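# Slide out the tray of the unbanded slide box

## Task

Push the inner tray of the slide box that has no band until it sticks out of its sleeve by several centimetres, and leave it that way; when less than that shows at the end, more extension scores better. The other slide box, the one with the band, must finish upright with its tray closed, or the task fails.

## Robot and tools

Robot: two arms, left_arm and right_arm, each with a two-finger gripper. Everything is given in the scene frame: origin at table-top height, midway between the nominal arm bases, +x out over the table, +z up, left_arm on the +y side (arm names do not match image sides). The real bases sit a little off their nominal places; a BASES line, if present, gives the calibrated ones. A gripper's fingers point along its own +z and close along its own y. end_effector_position is the point between the pads, just under 1 cm behind the tips. Reported positions and orientations can be off by a few centimetres, more at long reach.

Row format (used by every moving tool): 16 numbers in one flat list covering both arms: left_arm x, y, z, qw, qx, qy, qz, opening, then right_arm the same eight. x, y, z are an absolute target in metres and the quaternion an absolute orientation (w first), both in the scene frame, so each half is a pose. Opening runs from -1 (closed, 0 mm between pads) to +1 (fully open, about 87 mm); 0.5 is about 69 mm, 0 about 43 mm, -0.5 about 18 mm. All 16 numbers must be sent even if one arm is idle. For an idle arm, resend exactly the pose from the last result before it stopped moving, plus its wanted opening; resending a present command keeps it, and a 0 opening is a real command to half-close.

execute_actions: actions is a list of up to 15 actions; each action is a list of up to 15 rows, one per control step of 1/30 s, the last row held for the remainder of its 15 steps (0.5 s per action). A target lying more than 0.6 m from a gripper's start position along any of its axes makes the action refused for both arms; if the first action fails this against the last reported state, or any action is malformed, the whole call is refused. To keep an orientation, resend the same quaternion rather than the drifted reported one. cameras picks images: ["all"], [], or names; an empty actions list returns the state and all images.

move: target is one row or a list of up to 15 rows; each gripper travels in a straight line from its Hand target to its pose, all paths finishing together, capped at 10 s. speed is m/s, 0.002 to 2.9, default 0.25 (turn rate up to twice that in rad/s), one value or one per target. blend (m) rounds corners in a list. opening_speed (at least 0.2 per second on the -1..+1 scale) ramps fingers. blocking=false returns after about 0.5 s while the move continues; a new move replaces it. Paths do not avoid obstacles; the gripper lags and can overshoot speed, especially with a nearly straight arm. Avoid paths near an arm's own base. The result adds a move: line (done, off_target, moving, held, fault) and limits (paced = pose clipped, held = steps withheld). done means at rest within 10 mm and 2 degrees; neither done nor off_target tells you about contact.

wait: seconds 0 to 10; arms hold their last command, a running move continues. stop: brakes a running move. zoom_image: camera (cam_high, cam_low, cam_left_wrist, cam_right_wrist) and region [x0, y0, x1, y1] in pixels, at most 504x504, from that camera's latest image (all cameras are 896x504). finished_scene: scene (1 or 2), ends the scene irreversibly; the goal must hold without the robot.

Results: end_effector_position and end_effector_quat_wxyz per arm; Hand target (where each arm is actually being driven, possibly short of your command, so send the rest next time); Tool commands; grip_measured on the opening scale (up to about 0.043 error); Joint positions (gripper last, 0 closed to 1 open); Joint velocities (may say within noise); Joint torques (include gravity, offset and noisy; joints 1-3 wrap at ±28 N m); step readings for execute_actions calls; MOTOR HOT at 75 °C, OVER-TEMPERATURE FAULT at 90 °C folds that arm for the rest of the scene.

Control notes: orientation commands are clipped to within 40 degrees of the measured one per step. Friction and gravity can leave a gripper short, low or tilted, particularly at long reach; small moves may not happen or go sideways, so check position and tilt after each move. To grip, command about 0.04 below grip_measured at first touch for full force. Joint ranges (rad): waist -2.618..3.054, shoulder 0..3.142, elbow 0..3.142 (straight 2.901), wrist pitch and yaw -1.571..1.571, wrist roll -2.094..2.094.

Avoid: knocking anything off the table, tipping or opening the banded box, dropping or releasing moving parts, fast impacts, hard pushes, grippers colliding or one gripper closing on the other's fingers, and long stretched holds that overheat motors. Slow, gentle moves near contact are safer. Objects may be nudged by outside pushes now and then. Simulated time keeps passing while you think.

Each tool is called as name(argument=value, ...), one argument or row to a line, values as JSON.

## Session

execute_actions(
  actions=[],
)

Scene clock: 0.00 s.
left_arm: end_effector_position=(+0.3523, +0.1436, +0.2023) grip_measured=+0.984 end_effector_quat_wxyz=(+0.464, +0.013, +0.870, -0.167) | right_arm: end_effector_position=(+0.2883, -0.1203, +0.2895) grip_measured=+1.000 end_effector_quat_wxyz=(+0.655, +0.061, +0.678, +0.327)
Joint positions: left_arm=[-0.496 1.187 0.791 -0.15 -0.143 -0.417 0.992] | right_arm=[0.294 0.933 0.535 0.471 -0.095 0.559 1]
Joint velocities: within noise
Joint torques (N m): no reading
Heat: left arm: 26 °C; right arm: 36 °C.
Hand target: left_arm +0.3530, +0.1435, +0.2065; +0.467, +0.012, +0.868, -0.168 | right_arm +0.2887, -0.1202, +0.2984; +0.662, +0.060, +0.670, +0.330
Tool commands: left_gripper/opening=+1.0 right_gripper/opening=+1.0

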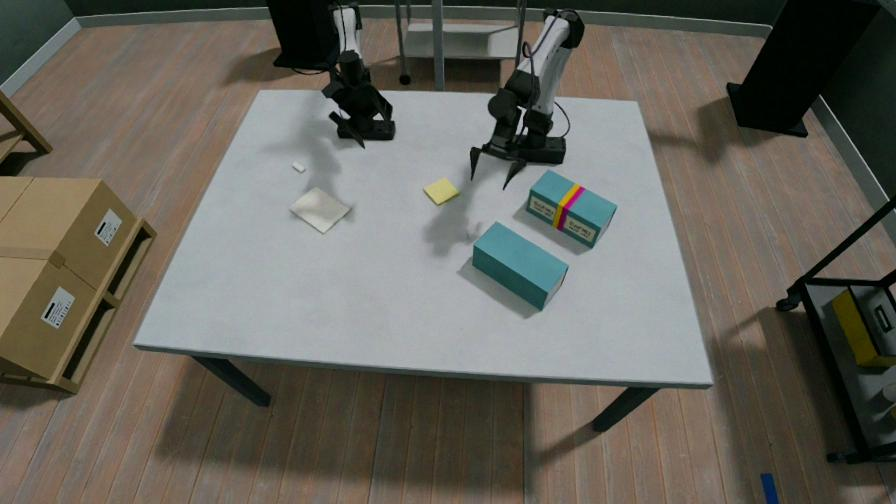

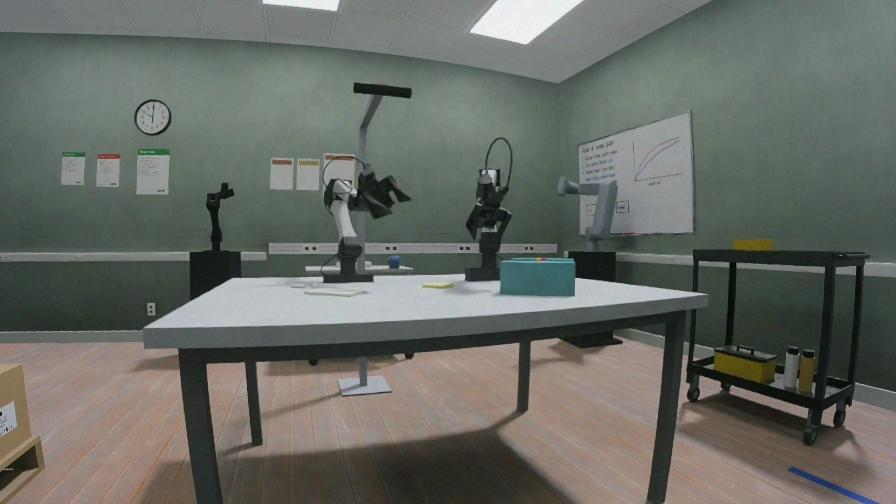

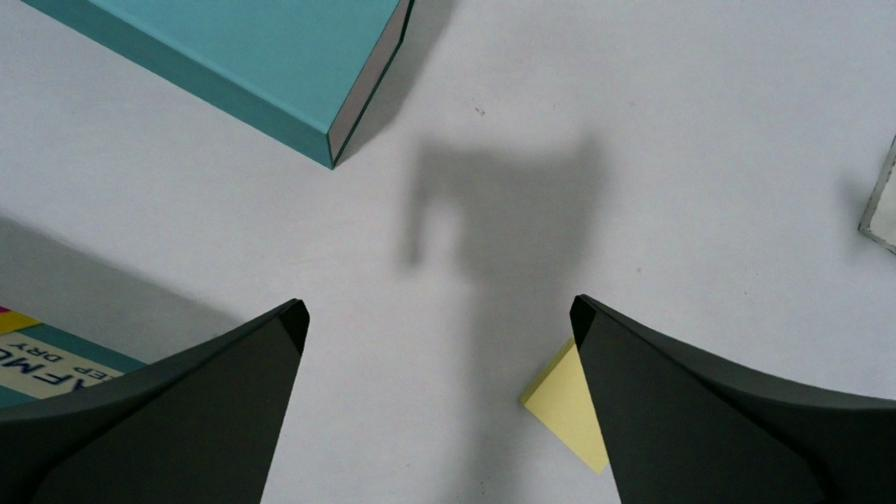

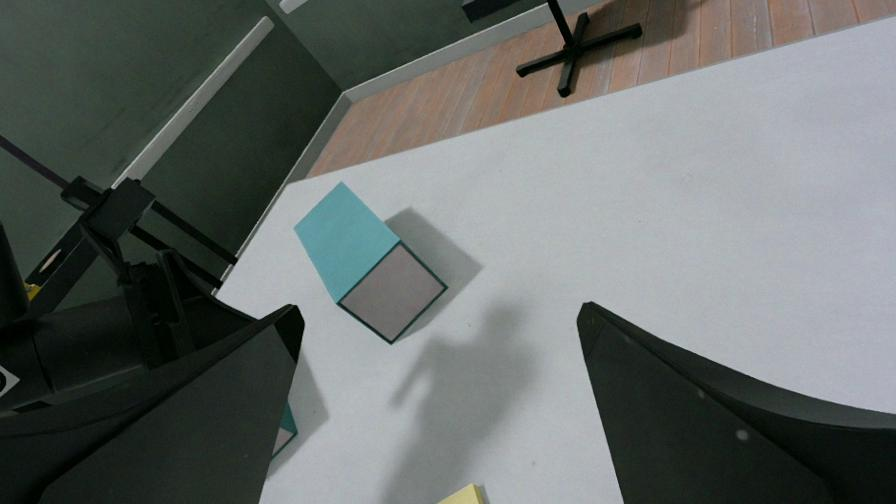

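move(
  target=[0.30,0.20,0.30,0,0,1,0,1,0.25,-0.2,0.3,0,0,1,0,1],
  cameras=["all"],
)

Scene clock: 41.33 s.
left_arm: end_effector_position=(+0.3235, +0.1895, +0.2914) grip_measured=+0.984 end_effector_quat_wxyz=(+0.154, -0.003, +0.986, -0.064) | right_arm: end_effector_position=(+0.2565, -0.1969, +0.2939) grip_measured=+1.000 end_effector_quat_wxyz=(+0.180, +0.008, +0.983, +0.045)
Joint positions: left_arm=[-0.338 1.684 1.933 -1.485 0.007 -0.378 0.992] | right_arm=[0.168 1.686 2.054 -1.566 -0.031 0.174 1]
Joint torques (N m): left_arm=[0.79 -10.62 7.46 -0.02 0.11 0.05] | right_arm=[-0.5 -7.83 4.48 1.1 0.11 -0.03]
Heat: left arm: 29 °C; right arm: 42 °C.
Hand target: left_arm +0.3010, +0.1993, +0.2991; +0.130, -0.003, +0.990, -0.058 | right_arm +0.2500, -0.2000, +0.2992; +0.187, +0.005, +0.982, +0.039
Off the commanded pose: left_arm 0.027 m, 19 deg | right_arm 0.009 m, 21 deg.
joint sent to its limit (left arm) — joint 4 (wrist pitch), lower limit. The joint targets are off in orientation, not in position.
joint sent to its limit (right arm) — joint 4 (wrist pitch), lower limit. The joint targets are off in orientation, not in position.
move: off_target (left_arm, right_arm)

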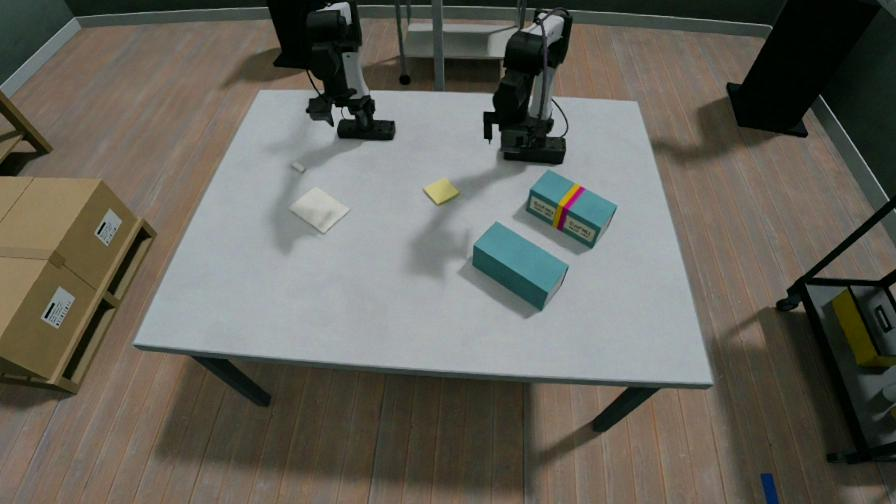

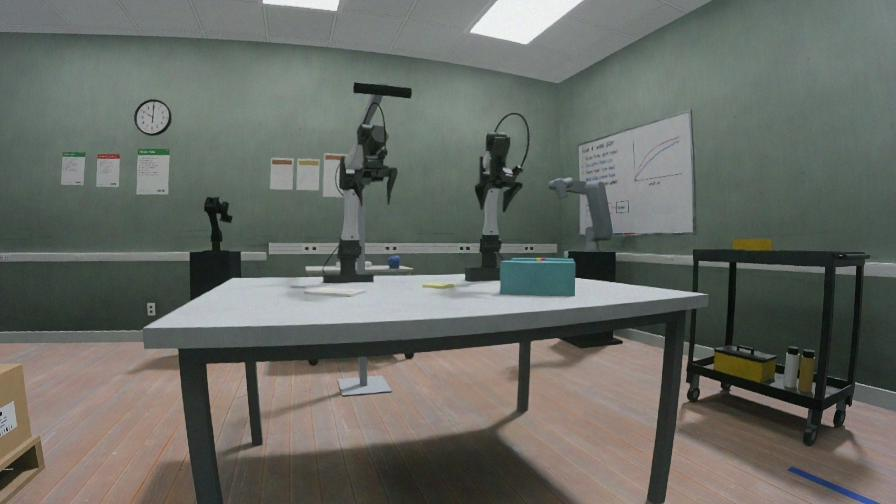

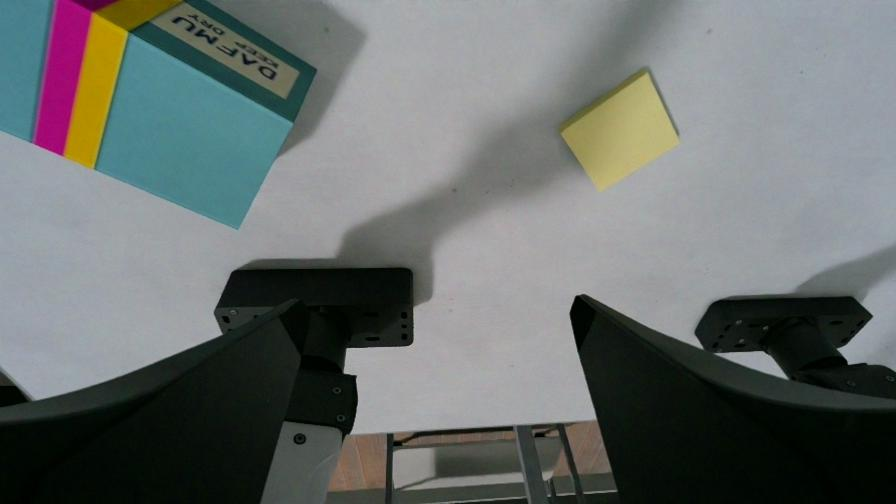

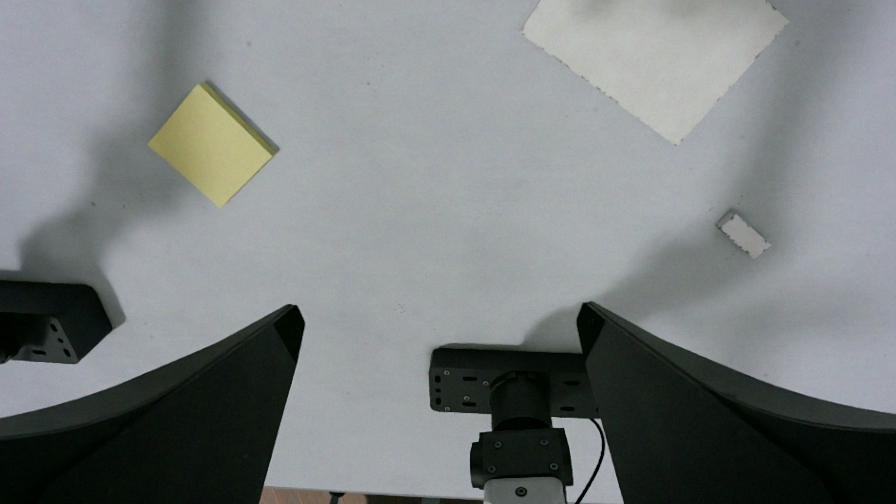

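move(
  target=[0.38,0.18,0.30,0.259,0,0.966,0,1,0.25,-0.2,0.3,0.182,0,0.983,0,1],
  cameras=["cam_high","cam_left_wrist"],
)

Scene clock: 78.10 s.
left_arm: end_effector_position=(+0.3753, +0.1826, +0.2981) grip_measured=+0.984 end_effector_quat_wxyz=(+0.255, +0.001, +0.967, -0.003) | right_arm: end_effector_position=(+0.2567, -0.1982, +0.2935) grip_measured=+1.000 end_effector_quat_wxyz=(+0.187, -0.002, +0.982, +0.007)
Joint positions: left_arm=[-0.404 1.742 1.989 -1.341 -0.203 -0.385 0.992] | right_arm=[0.213 1.686 2.054 -1.566 0.057 0.181 1]
Joint torques (N m): left_arm=[-0.53 -6.8 9.25 0.97 -0.15 -0.04] | right_arm=[-0.23 -7.9 4.52 1.11 0.14 0.11]
Heat: left arm: 30 °C; right arm: 40 °C.
Hand target: left_arm +0.3799, +0.1800, +0.3000; +0.259, +0.000, +0.966, +0.000 | right_arm +0.2501, -0.2000, +0.2994; +0.194, +0.000, +0.981, +0.003
Off the commanded pose: left_arm 0.006 m, 1 deg | right_arm 0.010 m, 1 deg.
joint sent to its limit (right arm) — joint 4 (wrist pitch), lower limit. The joint targets still meet the commanded pose.
move: done
Images, in order (width x height): cam_high 896x504, cam_left_wrist 896x504.

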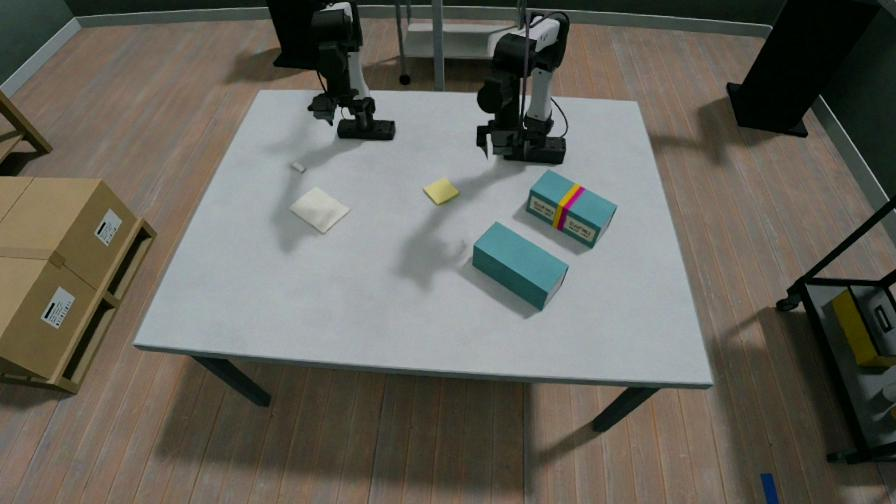

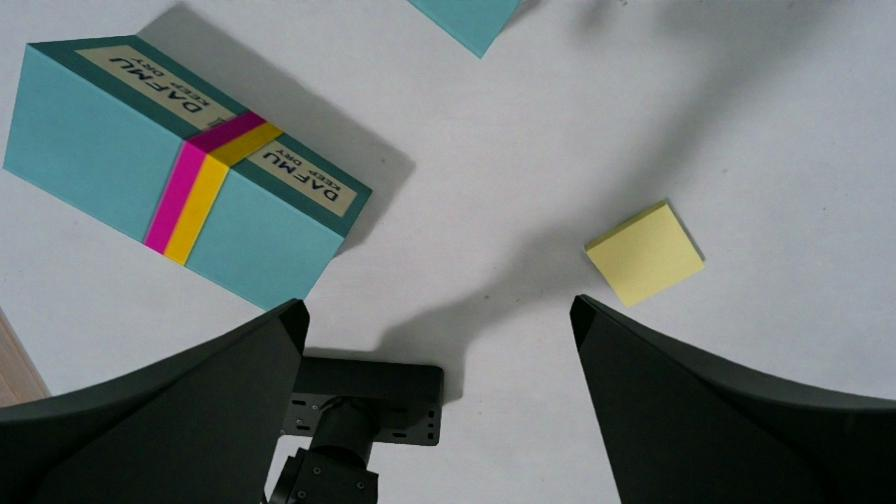

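move(
  target=[0.38,0.18,0.30,0.5,0,0.866,0,1,0.25,-0.2,0.3,0.187,0,0.982,0,1],
  cameras=["cam_left_wrist"],
)

zoom_image(
  camera="cam_left_wrist",
  region=[100, 0, 600, 400],
)

Scene clock: 87.00 s.
left_arm: end_effector_position=(+0.3841, +0.1771, +0.2965) grip_measured=+0.984 end_effector_quat_wxyz=(+0.493, +0.000, +0.870, -0.003) | right_arm: end_effector_position=(+0.2569, -0.1987, +0.2935) grip_measured=+1.000 end_effector_quat_wxyz=(+0.188, -0.001, +0.982, +0.006)
Joint positions: left_arm=[-0.537 1.325 1.286 -0.579 -0.476 -0.32 0.992] | right_arm=[0.213 1.686 2.054 -1.566 0.061 0.182 1]
Joint torques (N m): left_arm=[-0.62 -8.01 6.32 1.58 -0.19 0.01] | right_arm=[-0.12 -7.91 4.53 1.1 0.14 0.12]
Heat: left arm: 30 °C; right arm: 40 °C.
Hand target: left_arm +0.3801, +0.1799, +0.2999; +0.500, +0.000, +0.866, +0.000 | right_arm +0.2501, -0.2001, +0.2995; +0.195, +0.000, +0.981, +0.002
Off the commanded pose: left_arm 0.006 m, 1 deg | right_arm 0.010 m, 1 deg.
joint sent to its limit (right arm) — joint 4 (wrist pitch), lower limit. The joint targets still meet the commanded pose.
move: done
Images, in order (width x height): cam_left_wrist 896x504.

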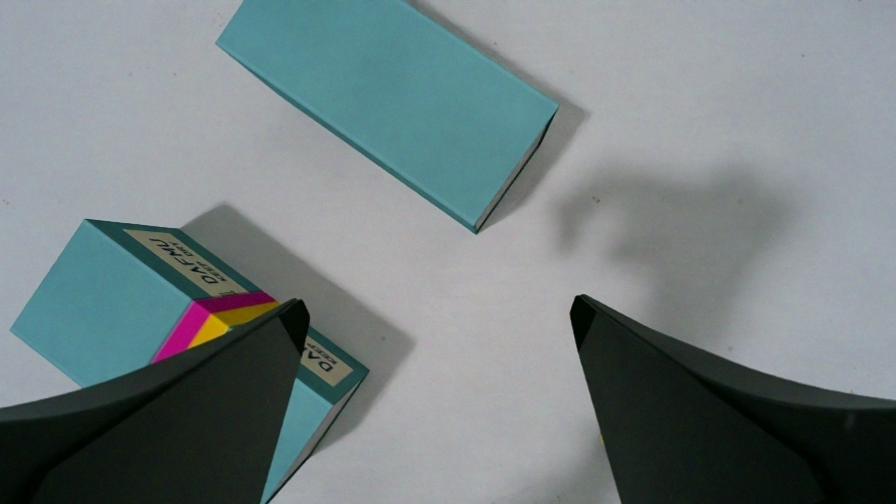

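Scaled by 1.008 from the camera's 896x504 image, which has a finer 1280x720 frame.

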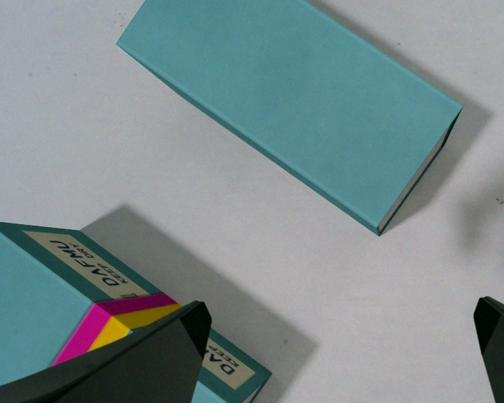

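move(
  target=[0.53,0.21,0.22,0,-0.469,0.883,0,1,0.25,-0.2,0.3,0.187,0,0.982,0,1],
  cameras=["all"],
)

Scene clock: 137.80 s.
left_arm: end_effector_position=(+0.5459, +0.2061, +0.2339) grip_measured=+0.984 end_effector_quat_wxyz=(+0.169, -0.473, +0.854, -0.135) | right_arm: end_effector_position=(+0.2569, -0.1988, +0.2935) grip_measured=+1.000 end_effector_quat_wxyz=(+0.188, -0.001, +0.982, +0.005)
Joint positions: left_arm=[-0.11 2.453 2.802 -1.483 0.012 -1.155 0.992] | right_arm=[0.213 1.686 2.054 -1.566 0.061 0.183 1]
Joint torques (N m): left_arm=[0.95 -11.48 9.01 0.05 0.19 -0.04] | right_arm=[-0.13 -7.9 4.55 1.11 0.13 0.11]
Heat: left arm: 30 °C; right arm: 40 °C.
Hand target: left_arm +0.5300, +0.2099, +0.2206; +0.130, -0.483, +0.859, -0.111 | right_arm +0.2502, -0.2001, +0.2995; +0.195, +0.000, +0.981, +0.002
Off the commanded pose: left_arm 0.021 m, 25 deg | right_arm 0.010 m, 1 deg.
joint sent to its limit (left arm) — joint 4 (wrist pitch), lower limit. The joint targets are off in orientation, not in position.
joint sent to its limit (right arm) — joint 4 (wrist pitch), lower limit. The joint targets still meet the commanded pose.
move: off_target (left_arm)

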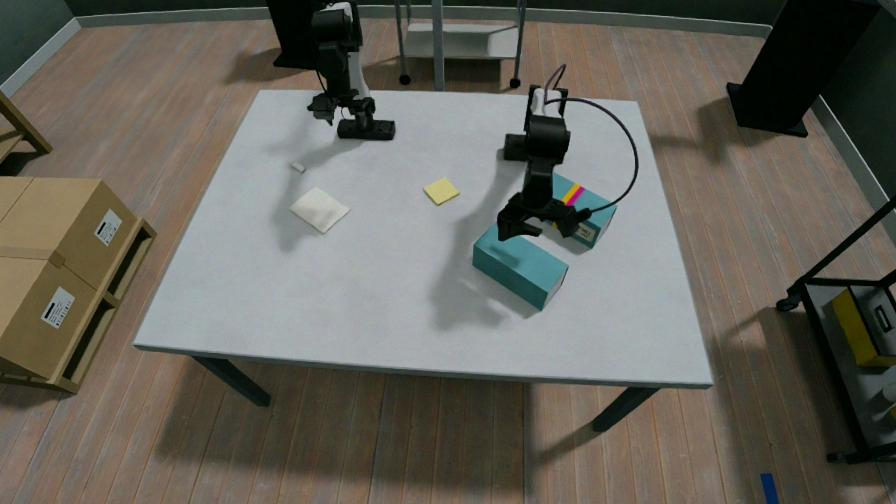

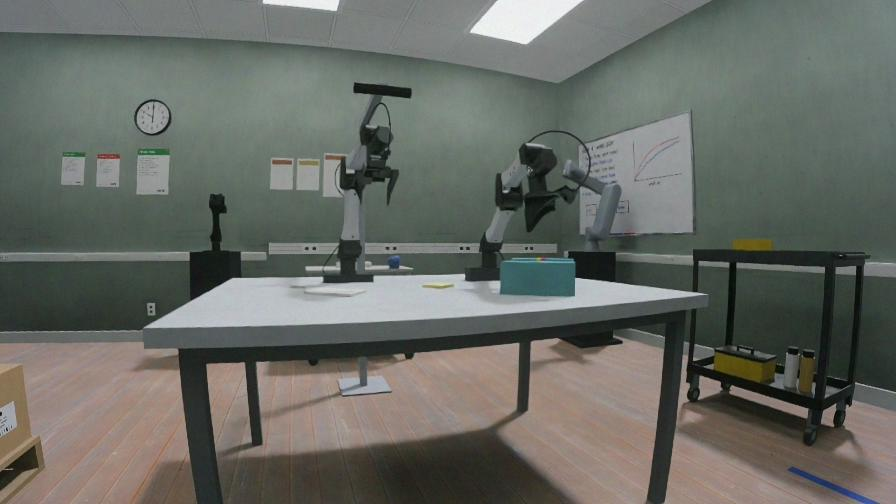

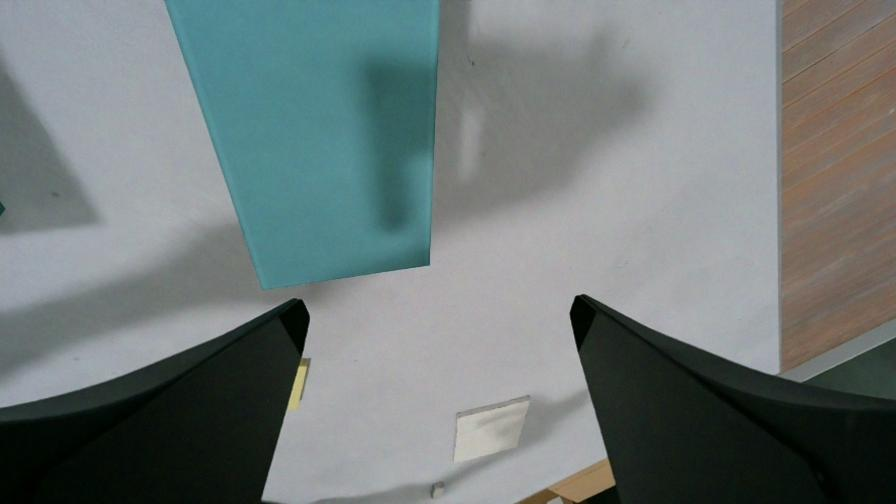

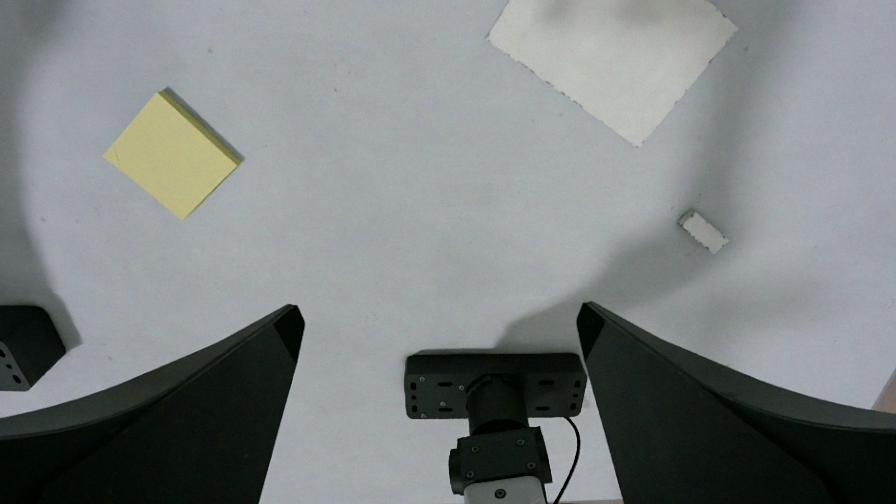

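move(
  target=[0.50,0.22,0.15,0,-0.469,0.883,0,1,0.25,-0.2,0.3,0.187,0,0.982,0,1],
  cameras=["all"],
)

Scene clock: 151.33 s.
left_arm: end_effector_position=(+0.5233, +0.2112, +0.1701) grip_measured=+0.984 end_effector_quat_wxyz=(+0.088, -0.470, +0.875, -0.073) | right_arm: end_effector_position=(+0.2569, -0.1988, +0.2935) grip_measured=+1.000 end_effector_quat_wxyz=(+0.188, -0.001, +0.982, +0.005)
Joint positions: left_arm=[-0.107 2.475 2.619 -1.486 0.013 -1.125 0.992] | right_arm=[0.213 1.686 2.054 -1.566 0.061 0.183 1]
Joint torques (N m): left_arm=[0.75 -12.34 5.23 -0.25 -0.08 0.05] | right_arm=[-0.13 -7.91 4.53 1.1 0.13 0.11]
Heat: left arm: 30 °C; right arm: 40 °C.
Hand target: left_arm +0.5007, +0.2194, +0.1518; +0.039, -0.474, +0.879, -0.033 | right_arm +0.2501, -0.2000, +0.2995; +0.195, +0.000, +0.981, +0.002
Off the commanded pose: left_arm 0.032 m, 13 deg | right_arm 0.010 m, 1 deg.
joint sent to its limit (left arm) — joint 4 (wrist pitch), lower limit. The joint targets are off in orientation, not in position.
joint sent to its limit (right arm) — joint 4 (wrist pitch), lower limit. The joint targets still meet the commanded pose.
move: off_target (left_arm)

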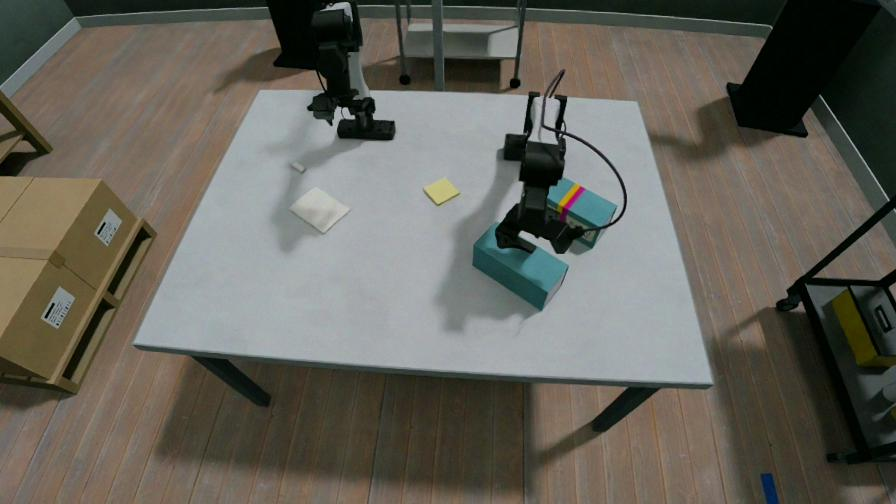

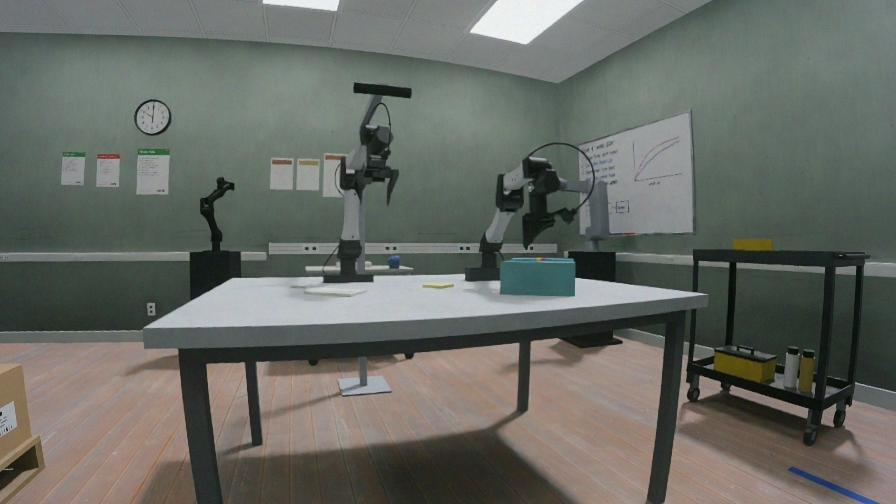

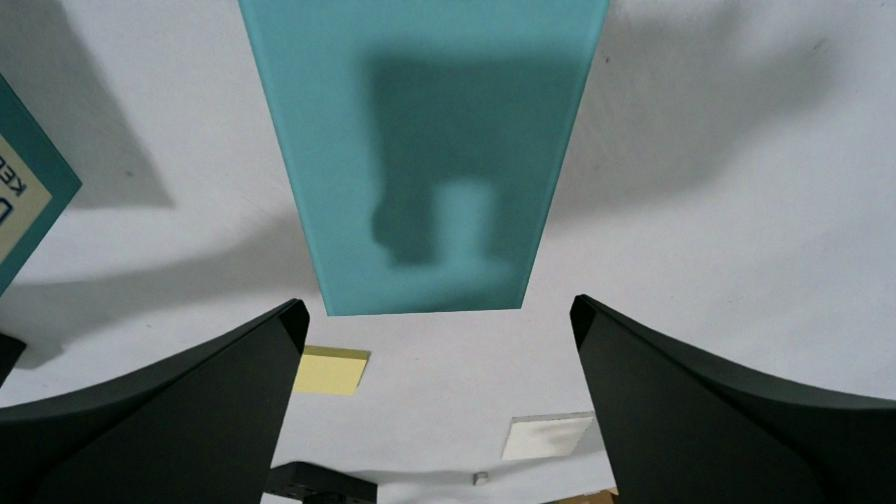

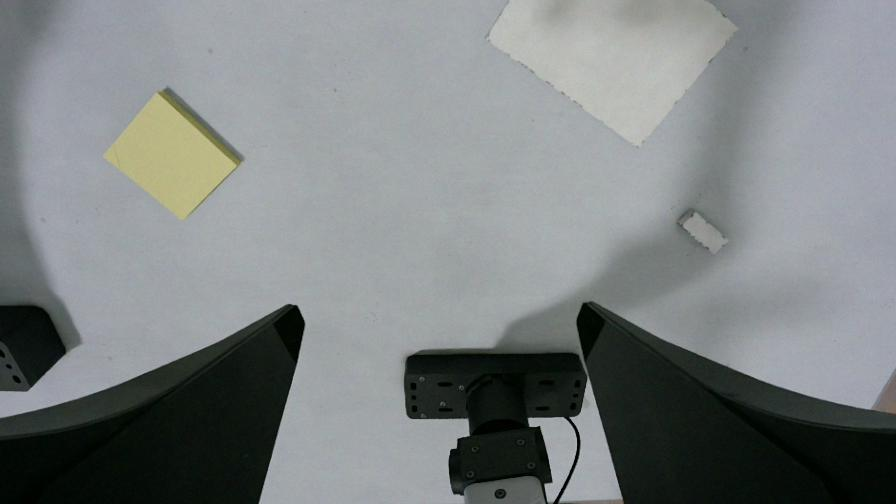

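move(
  target=[
    [0.51,0.215,0.12,0.07,-0.469,0.875,-0.05,1,0.25,-0.2,0.3,0.187,0,0.982,0,1],
    [0.51,0.215,0.10,0.04,-0.469,0.88,-0.02,1,0.25,-0.2,0.3,0.187,0,0.982,0,1],
  ],
  speed=0.1,
  cameras=["all"],
)

zoom_image(
  camera="cam_high",
  region=[430, 150, 680, 330],
)

Scene clock: 164.77 s.
left_arm: end_effector_position=(+0.5124, +0.2136, +0.1204) grip_measured=+0.984 end_effector_quat_wxyz=(+0.053, -0.470, +0.880, -0.047) | right_arm: end_effector_position=(+0.2569, -0.1989, +0.2935) grip_measured=+1.000 end_effector_quat_wxyz=(+0.188, -0.001, +0.982, +0.005)
Joint positions: left_arm=[-0.105 2.451 2.379 -1.358 0.013 -1.12 0.992] | right_arm=[0.213 1.686 2.054 -1.566 0.062 0.183 1]
Joint torques (N m): left_arm=[-0.83 -10.24 8.31 0.32 -0.23 -0.04] | right_arm=[-0.1 -7.92 4.55 1.1 0.13 0.12]
Heat: left arm: 31 °C; right arm: 40 °C.
Hand target: left_arm +0.5094, +0.2151, +0.1004; +0.041, -0.470, +0.882, -0.021 | right_arm +0.2502, -0.2001, +0.2995; +0.195, +0.000, +0.981, +0.002
Off the commanded pose: left_arm 0.021 m, 3 deg | right_arm 0.010 m, 1 deg.
joint sent to its limit (right arm) — joint 4 (wrist pitch), lower limit. The joint targets still meet the commanded pose.
move: off_target (left_arm)

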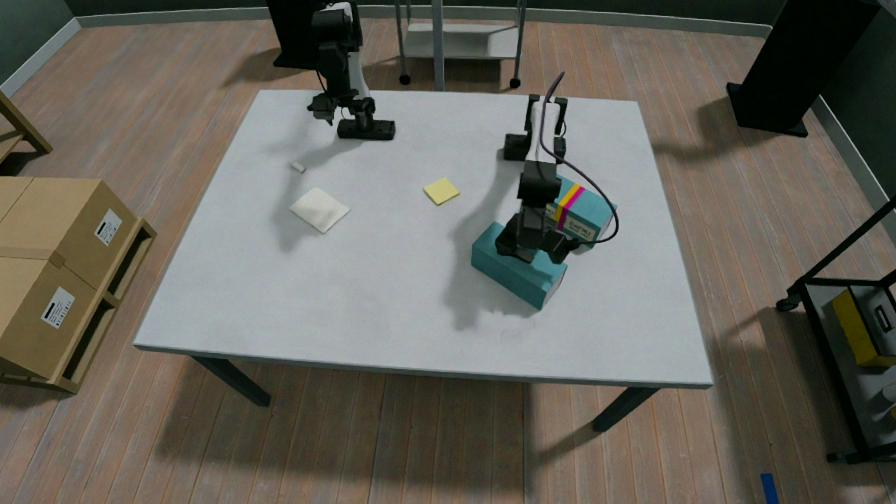

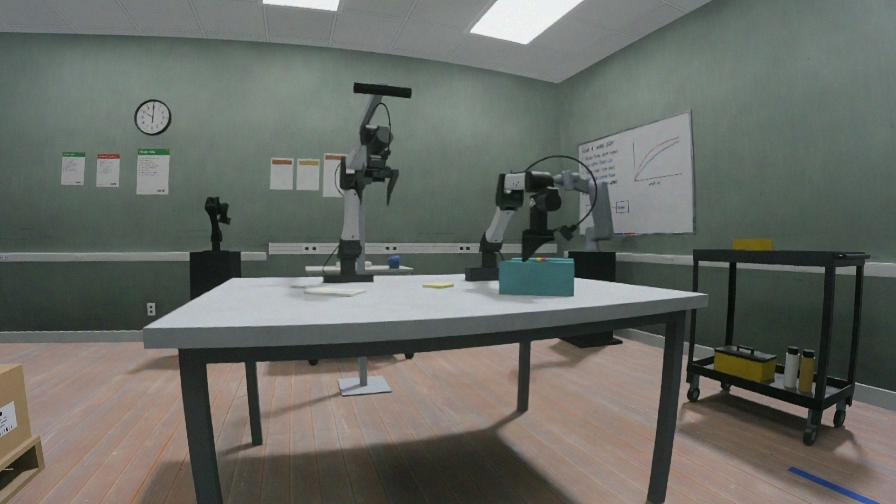

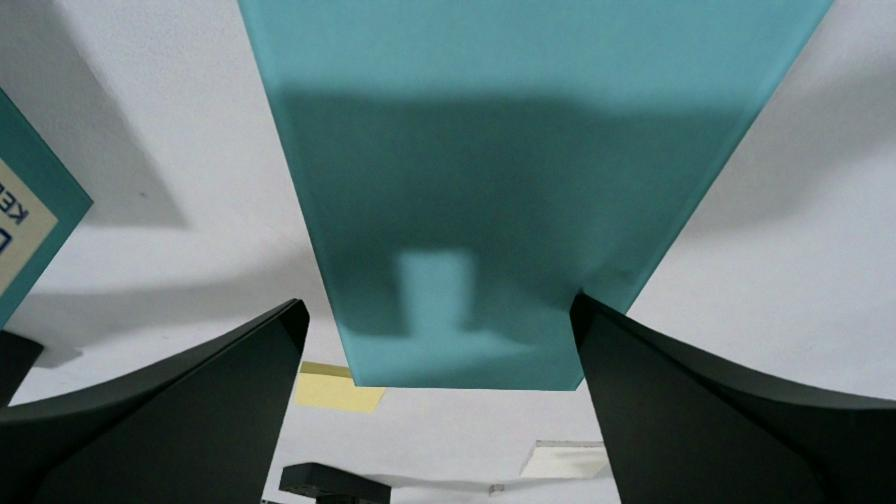

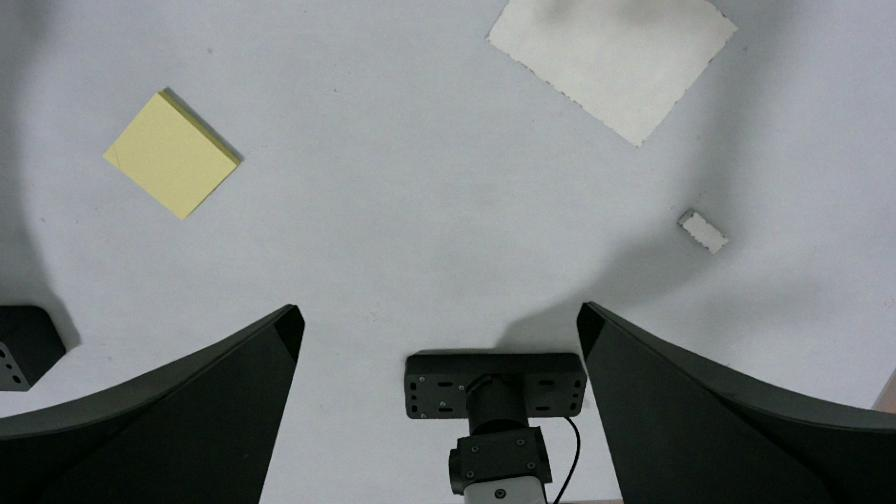

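Scaled by 2.016 from the camera's 896x504 image, which has a finer 1280x720 frame.

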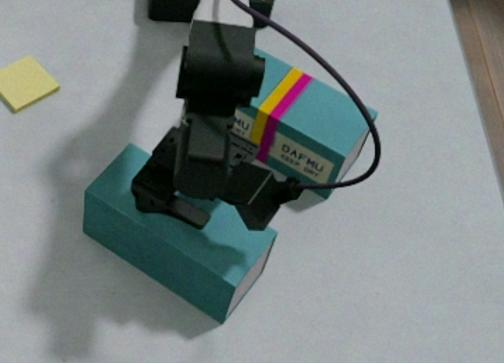

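move(
  target=[
    [0.51,0.215,0.16,0.07,-0.469,0.875,-0.05,1,0.25,-0.2,0.3,0.187,0,0.982,0,1],
    [0.555,0.245,0.15,0.05,-0.469,0.88,-0.04,-1,0.41,0.04,0.16,0.538,-0.372,0.7,0.286,-1],
  ],
  cameras=["all"],
)

Scene clock: 215.50 s.
left_arm: end_effector_position=(+0.5605, +0.2422, +0.1612) grip_measured=-1.000 end_effector_quat_wxyz=(+0.126, -0.474, +0.867, -0.090) | right_arm: end_effector_position=(+0.4111, +0.0353, +0.1583) grip_measured=-0.959 end_effector_quat_wxyz=(+0.534, -0.365, +0.709, +0.281)
Joint positions: left_arm=[-0.041 2.616 2.839 -1.482 0.015 -1.075 0] | right_arm=[0.431 1.91 1.201 0.389 -0.523 -0.154 0.021]
Joint torques (N m): left_arm=[0.77 -12.18 9.2 0.34 0.1 0.05] | right_arm=[-0.29 -8.27 5.83 2.49 -0.25 -0.02]
Heat: left arm: 33 °C; right arm: 40 °C.
Hand target: left_arm +0.5543, +0.2451, +0.1499; +0.106, -0.475, +0.870, -0.080 | right_arm +0.4100, +0.0398, +0.1600; +0.538, -0.372, +0.700, +0.286
Off the commanded pose: left_arm 0.013 m, 11 deg | right_arm 0.005 m, 2 deg.
elbow stopped short (left arm): the move would have taken joint 3 (elbow) straighter than the controller allows.
move: off_target (left_arm); target 2's new opening was sent with left_arm's hand 0.013 m and 11 deg from that target

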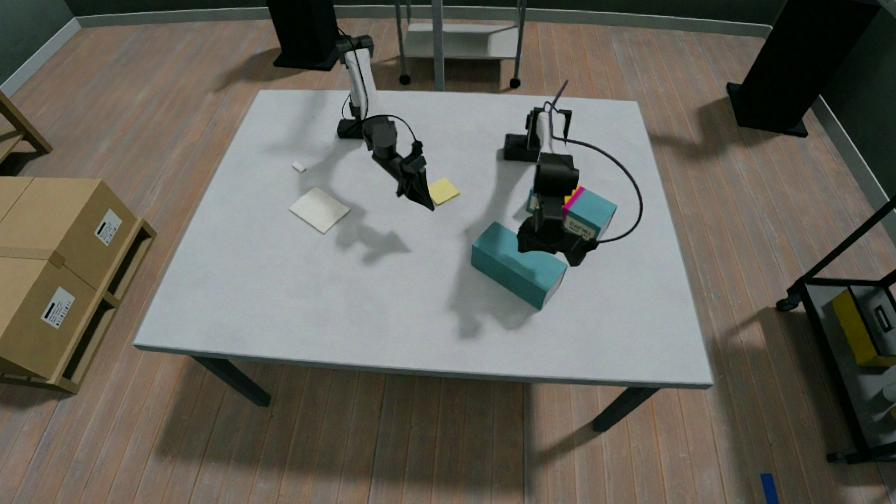

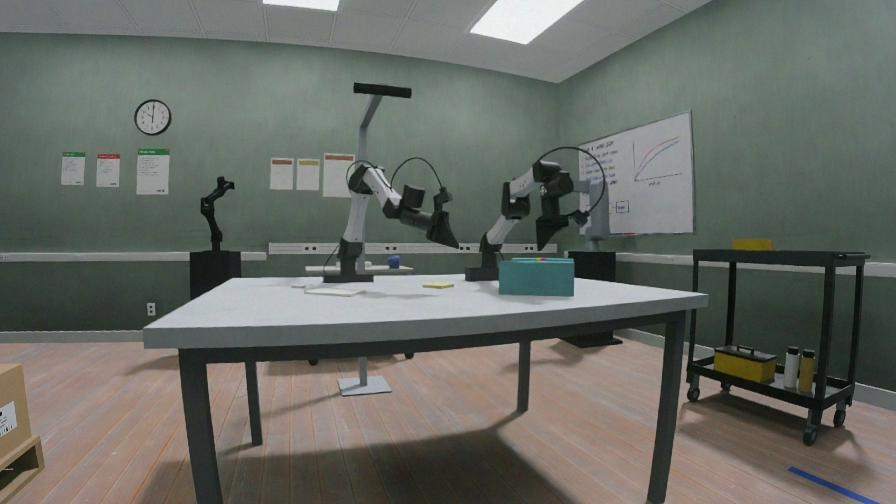

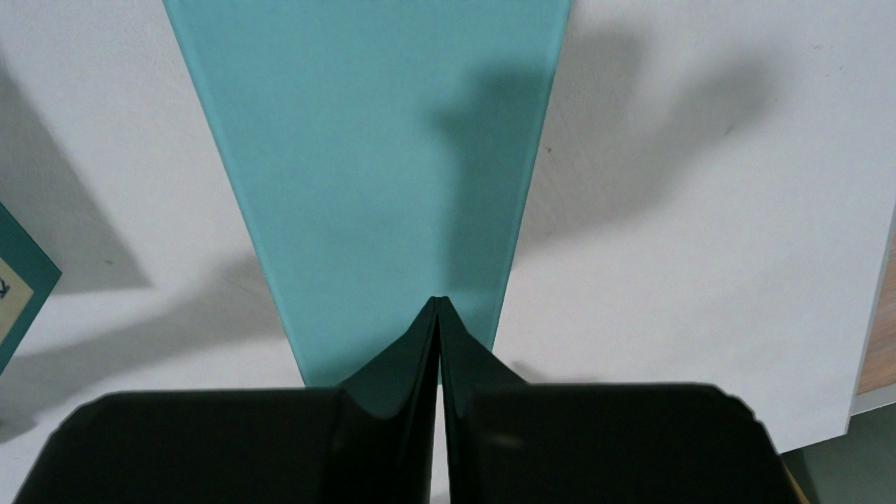

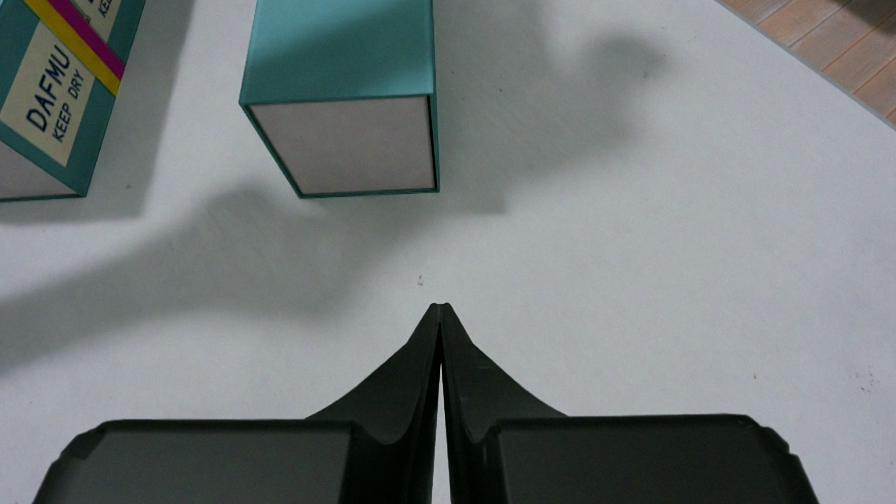

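move(
  target=[0.55,0.248,0.14,0.126,-0.474,0.867,-0.09,-1,0.40,0.11,0.06,0.538,-0.372,0.7,0.286,-1],
  cameras=["cam_high","cam_left_wrist","cam_right_wrist"],
)

zoom_image(
  camera="cam_high",
  region=[380, 130, 630, 330],
)

Scene clock: 233.57 s.
left_arm: end_effector_position=(+0.5502, +0.2463, +0.1256) grip_measured=-1.000 end_effector_quat_wxyz=(+0.112, -0.475, +0.869, -0.083) | right_arm: end_effector_position=(+0.3920, +0.1077, +0.0493) grip_measured=-0.959 end_effector_quat_wxyz=(+0.521, -0.379, +0.708, +0.289)
Joint positions: left_arm=[-0.033 2.447 2.376 -1.221 0.02 -1.068 0] | right_arm=[0.596 2.22 1.177 0.724 -0.399 -0.114 0.021]
Joint torques (N m): left_arm=[0.39 -19.04 4.89 0.75 -0.05 0.02] | right_arm=[-0.75 -10.02 6.11 2.53 0.02 0.11]
Heat: left arm: 34 °C; right arm: 40 °C.
Hand target: left_arm +0.5499, +0.2479, +0.1398; +0.125, -0.474, +0.867, -0.090 | right_arm +0.3996, +0.1097, +0.0601; +0.538, -0.372, +0.700, +0.286
Off the commanded pose: left_arm 0.014 m, 2 deg | right_arm 0.014 m, 2 deg.
move: off_target (left_arm, right_arm)
Images, in order (width x height): cam_high 896x504, cam_left_wrist 896x504, cam_right_wrist 896x504.

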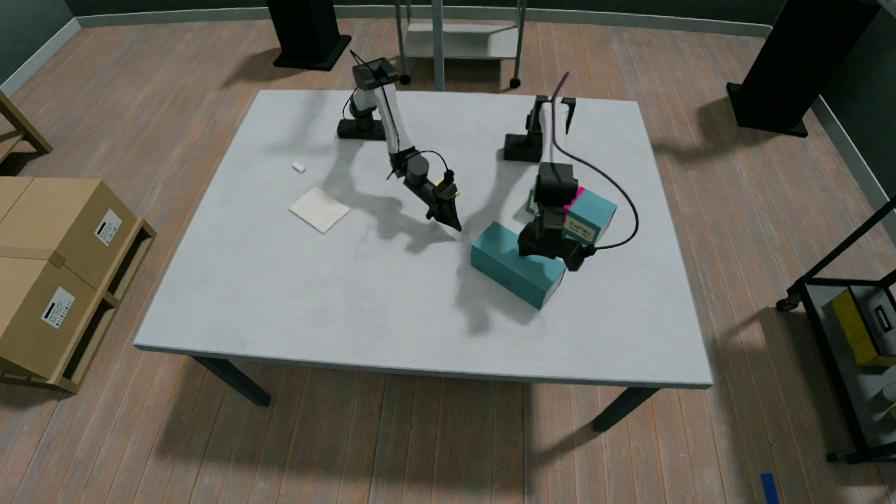

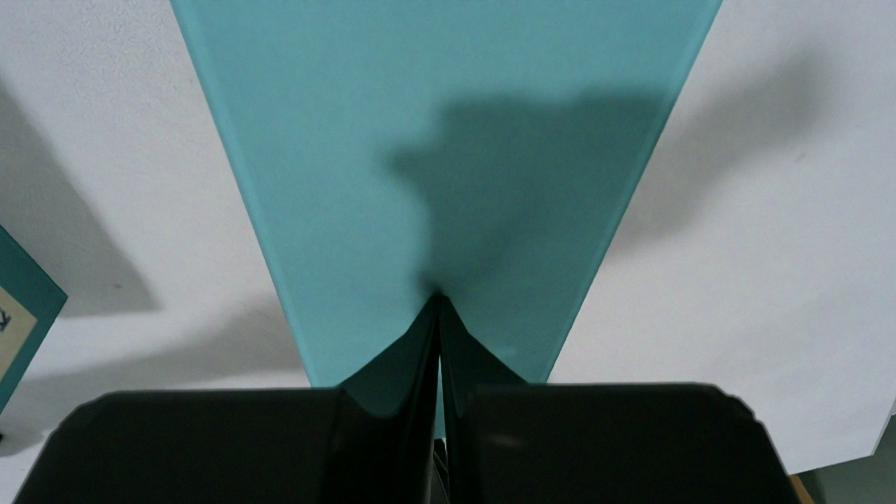

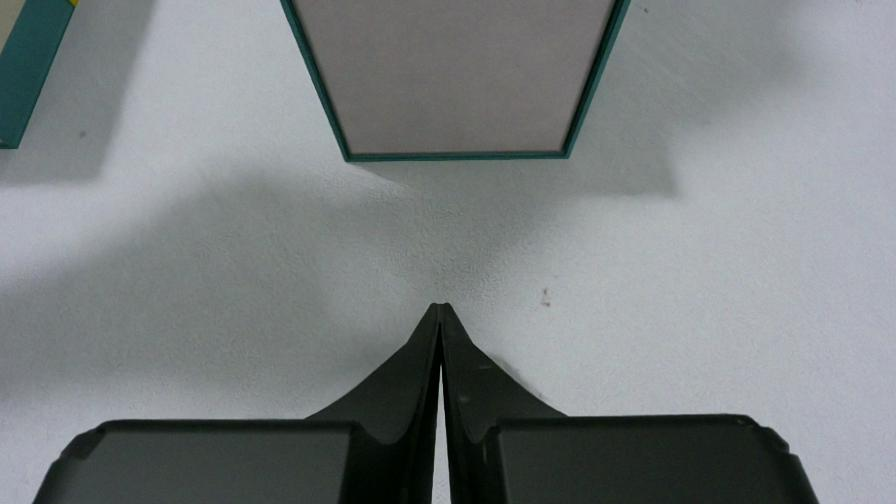

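Scaled by 2.016 from the camera's 896x504 image, which has a finer 1280x720 frame.

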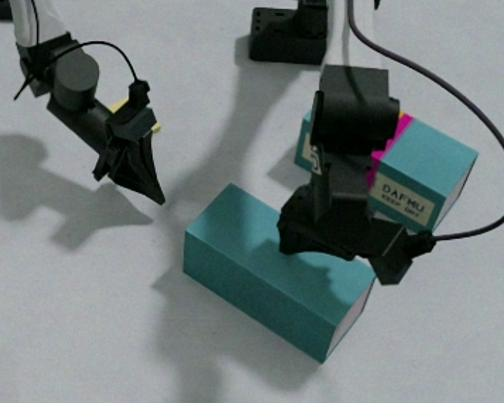

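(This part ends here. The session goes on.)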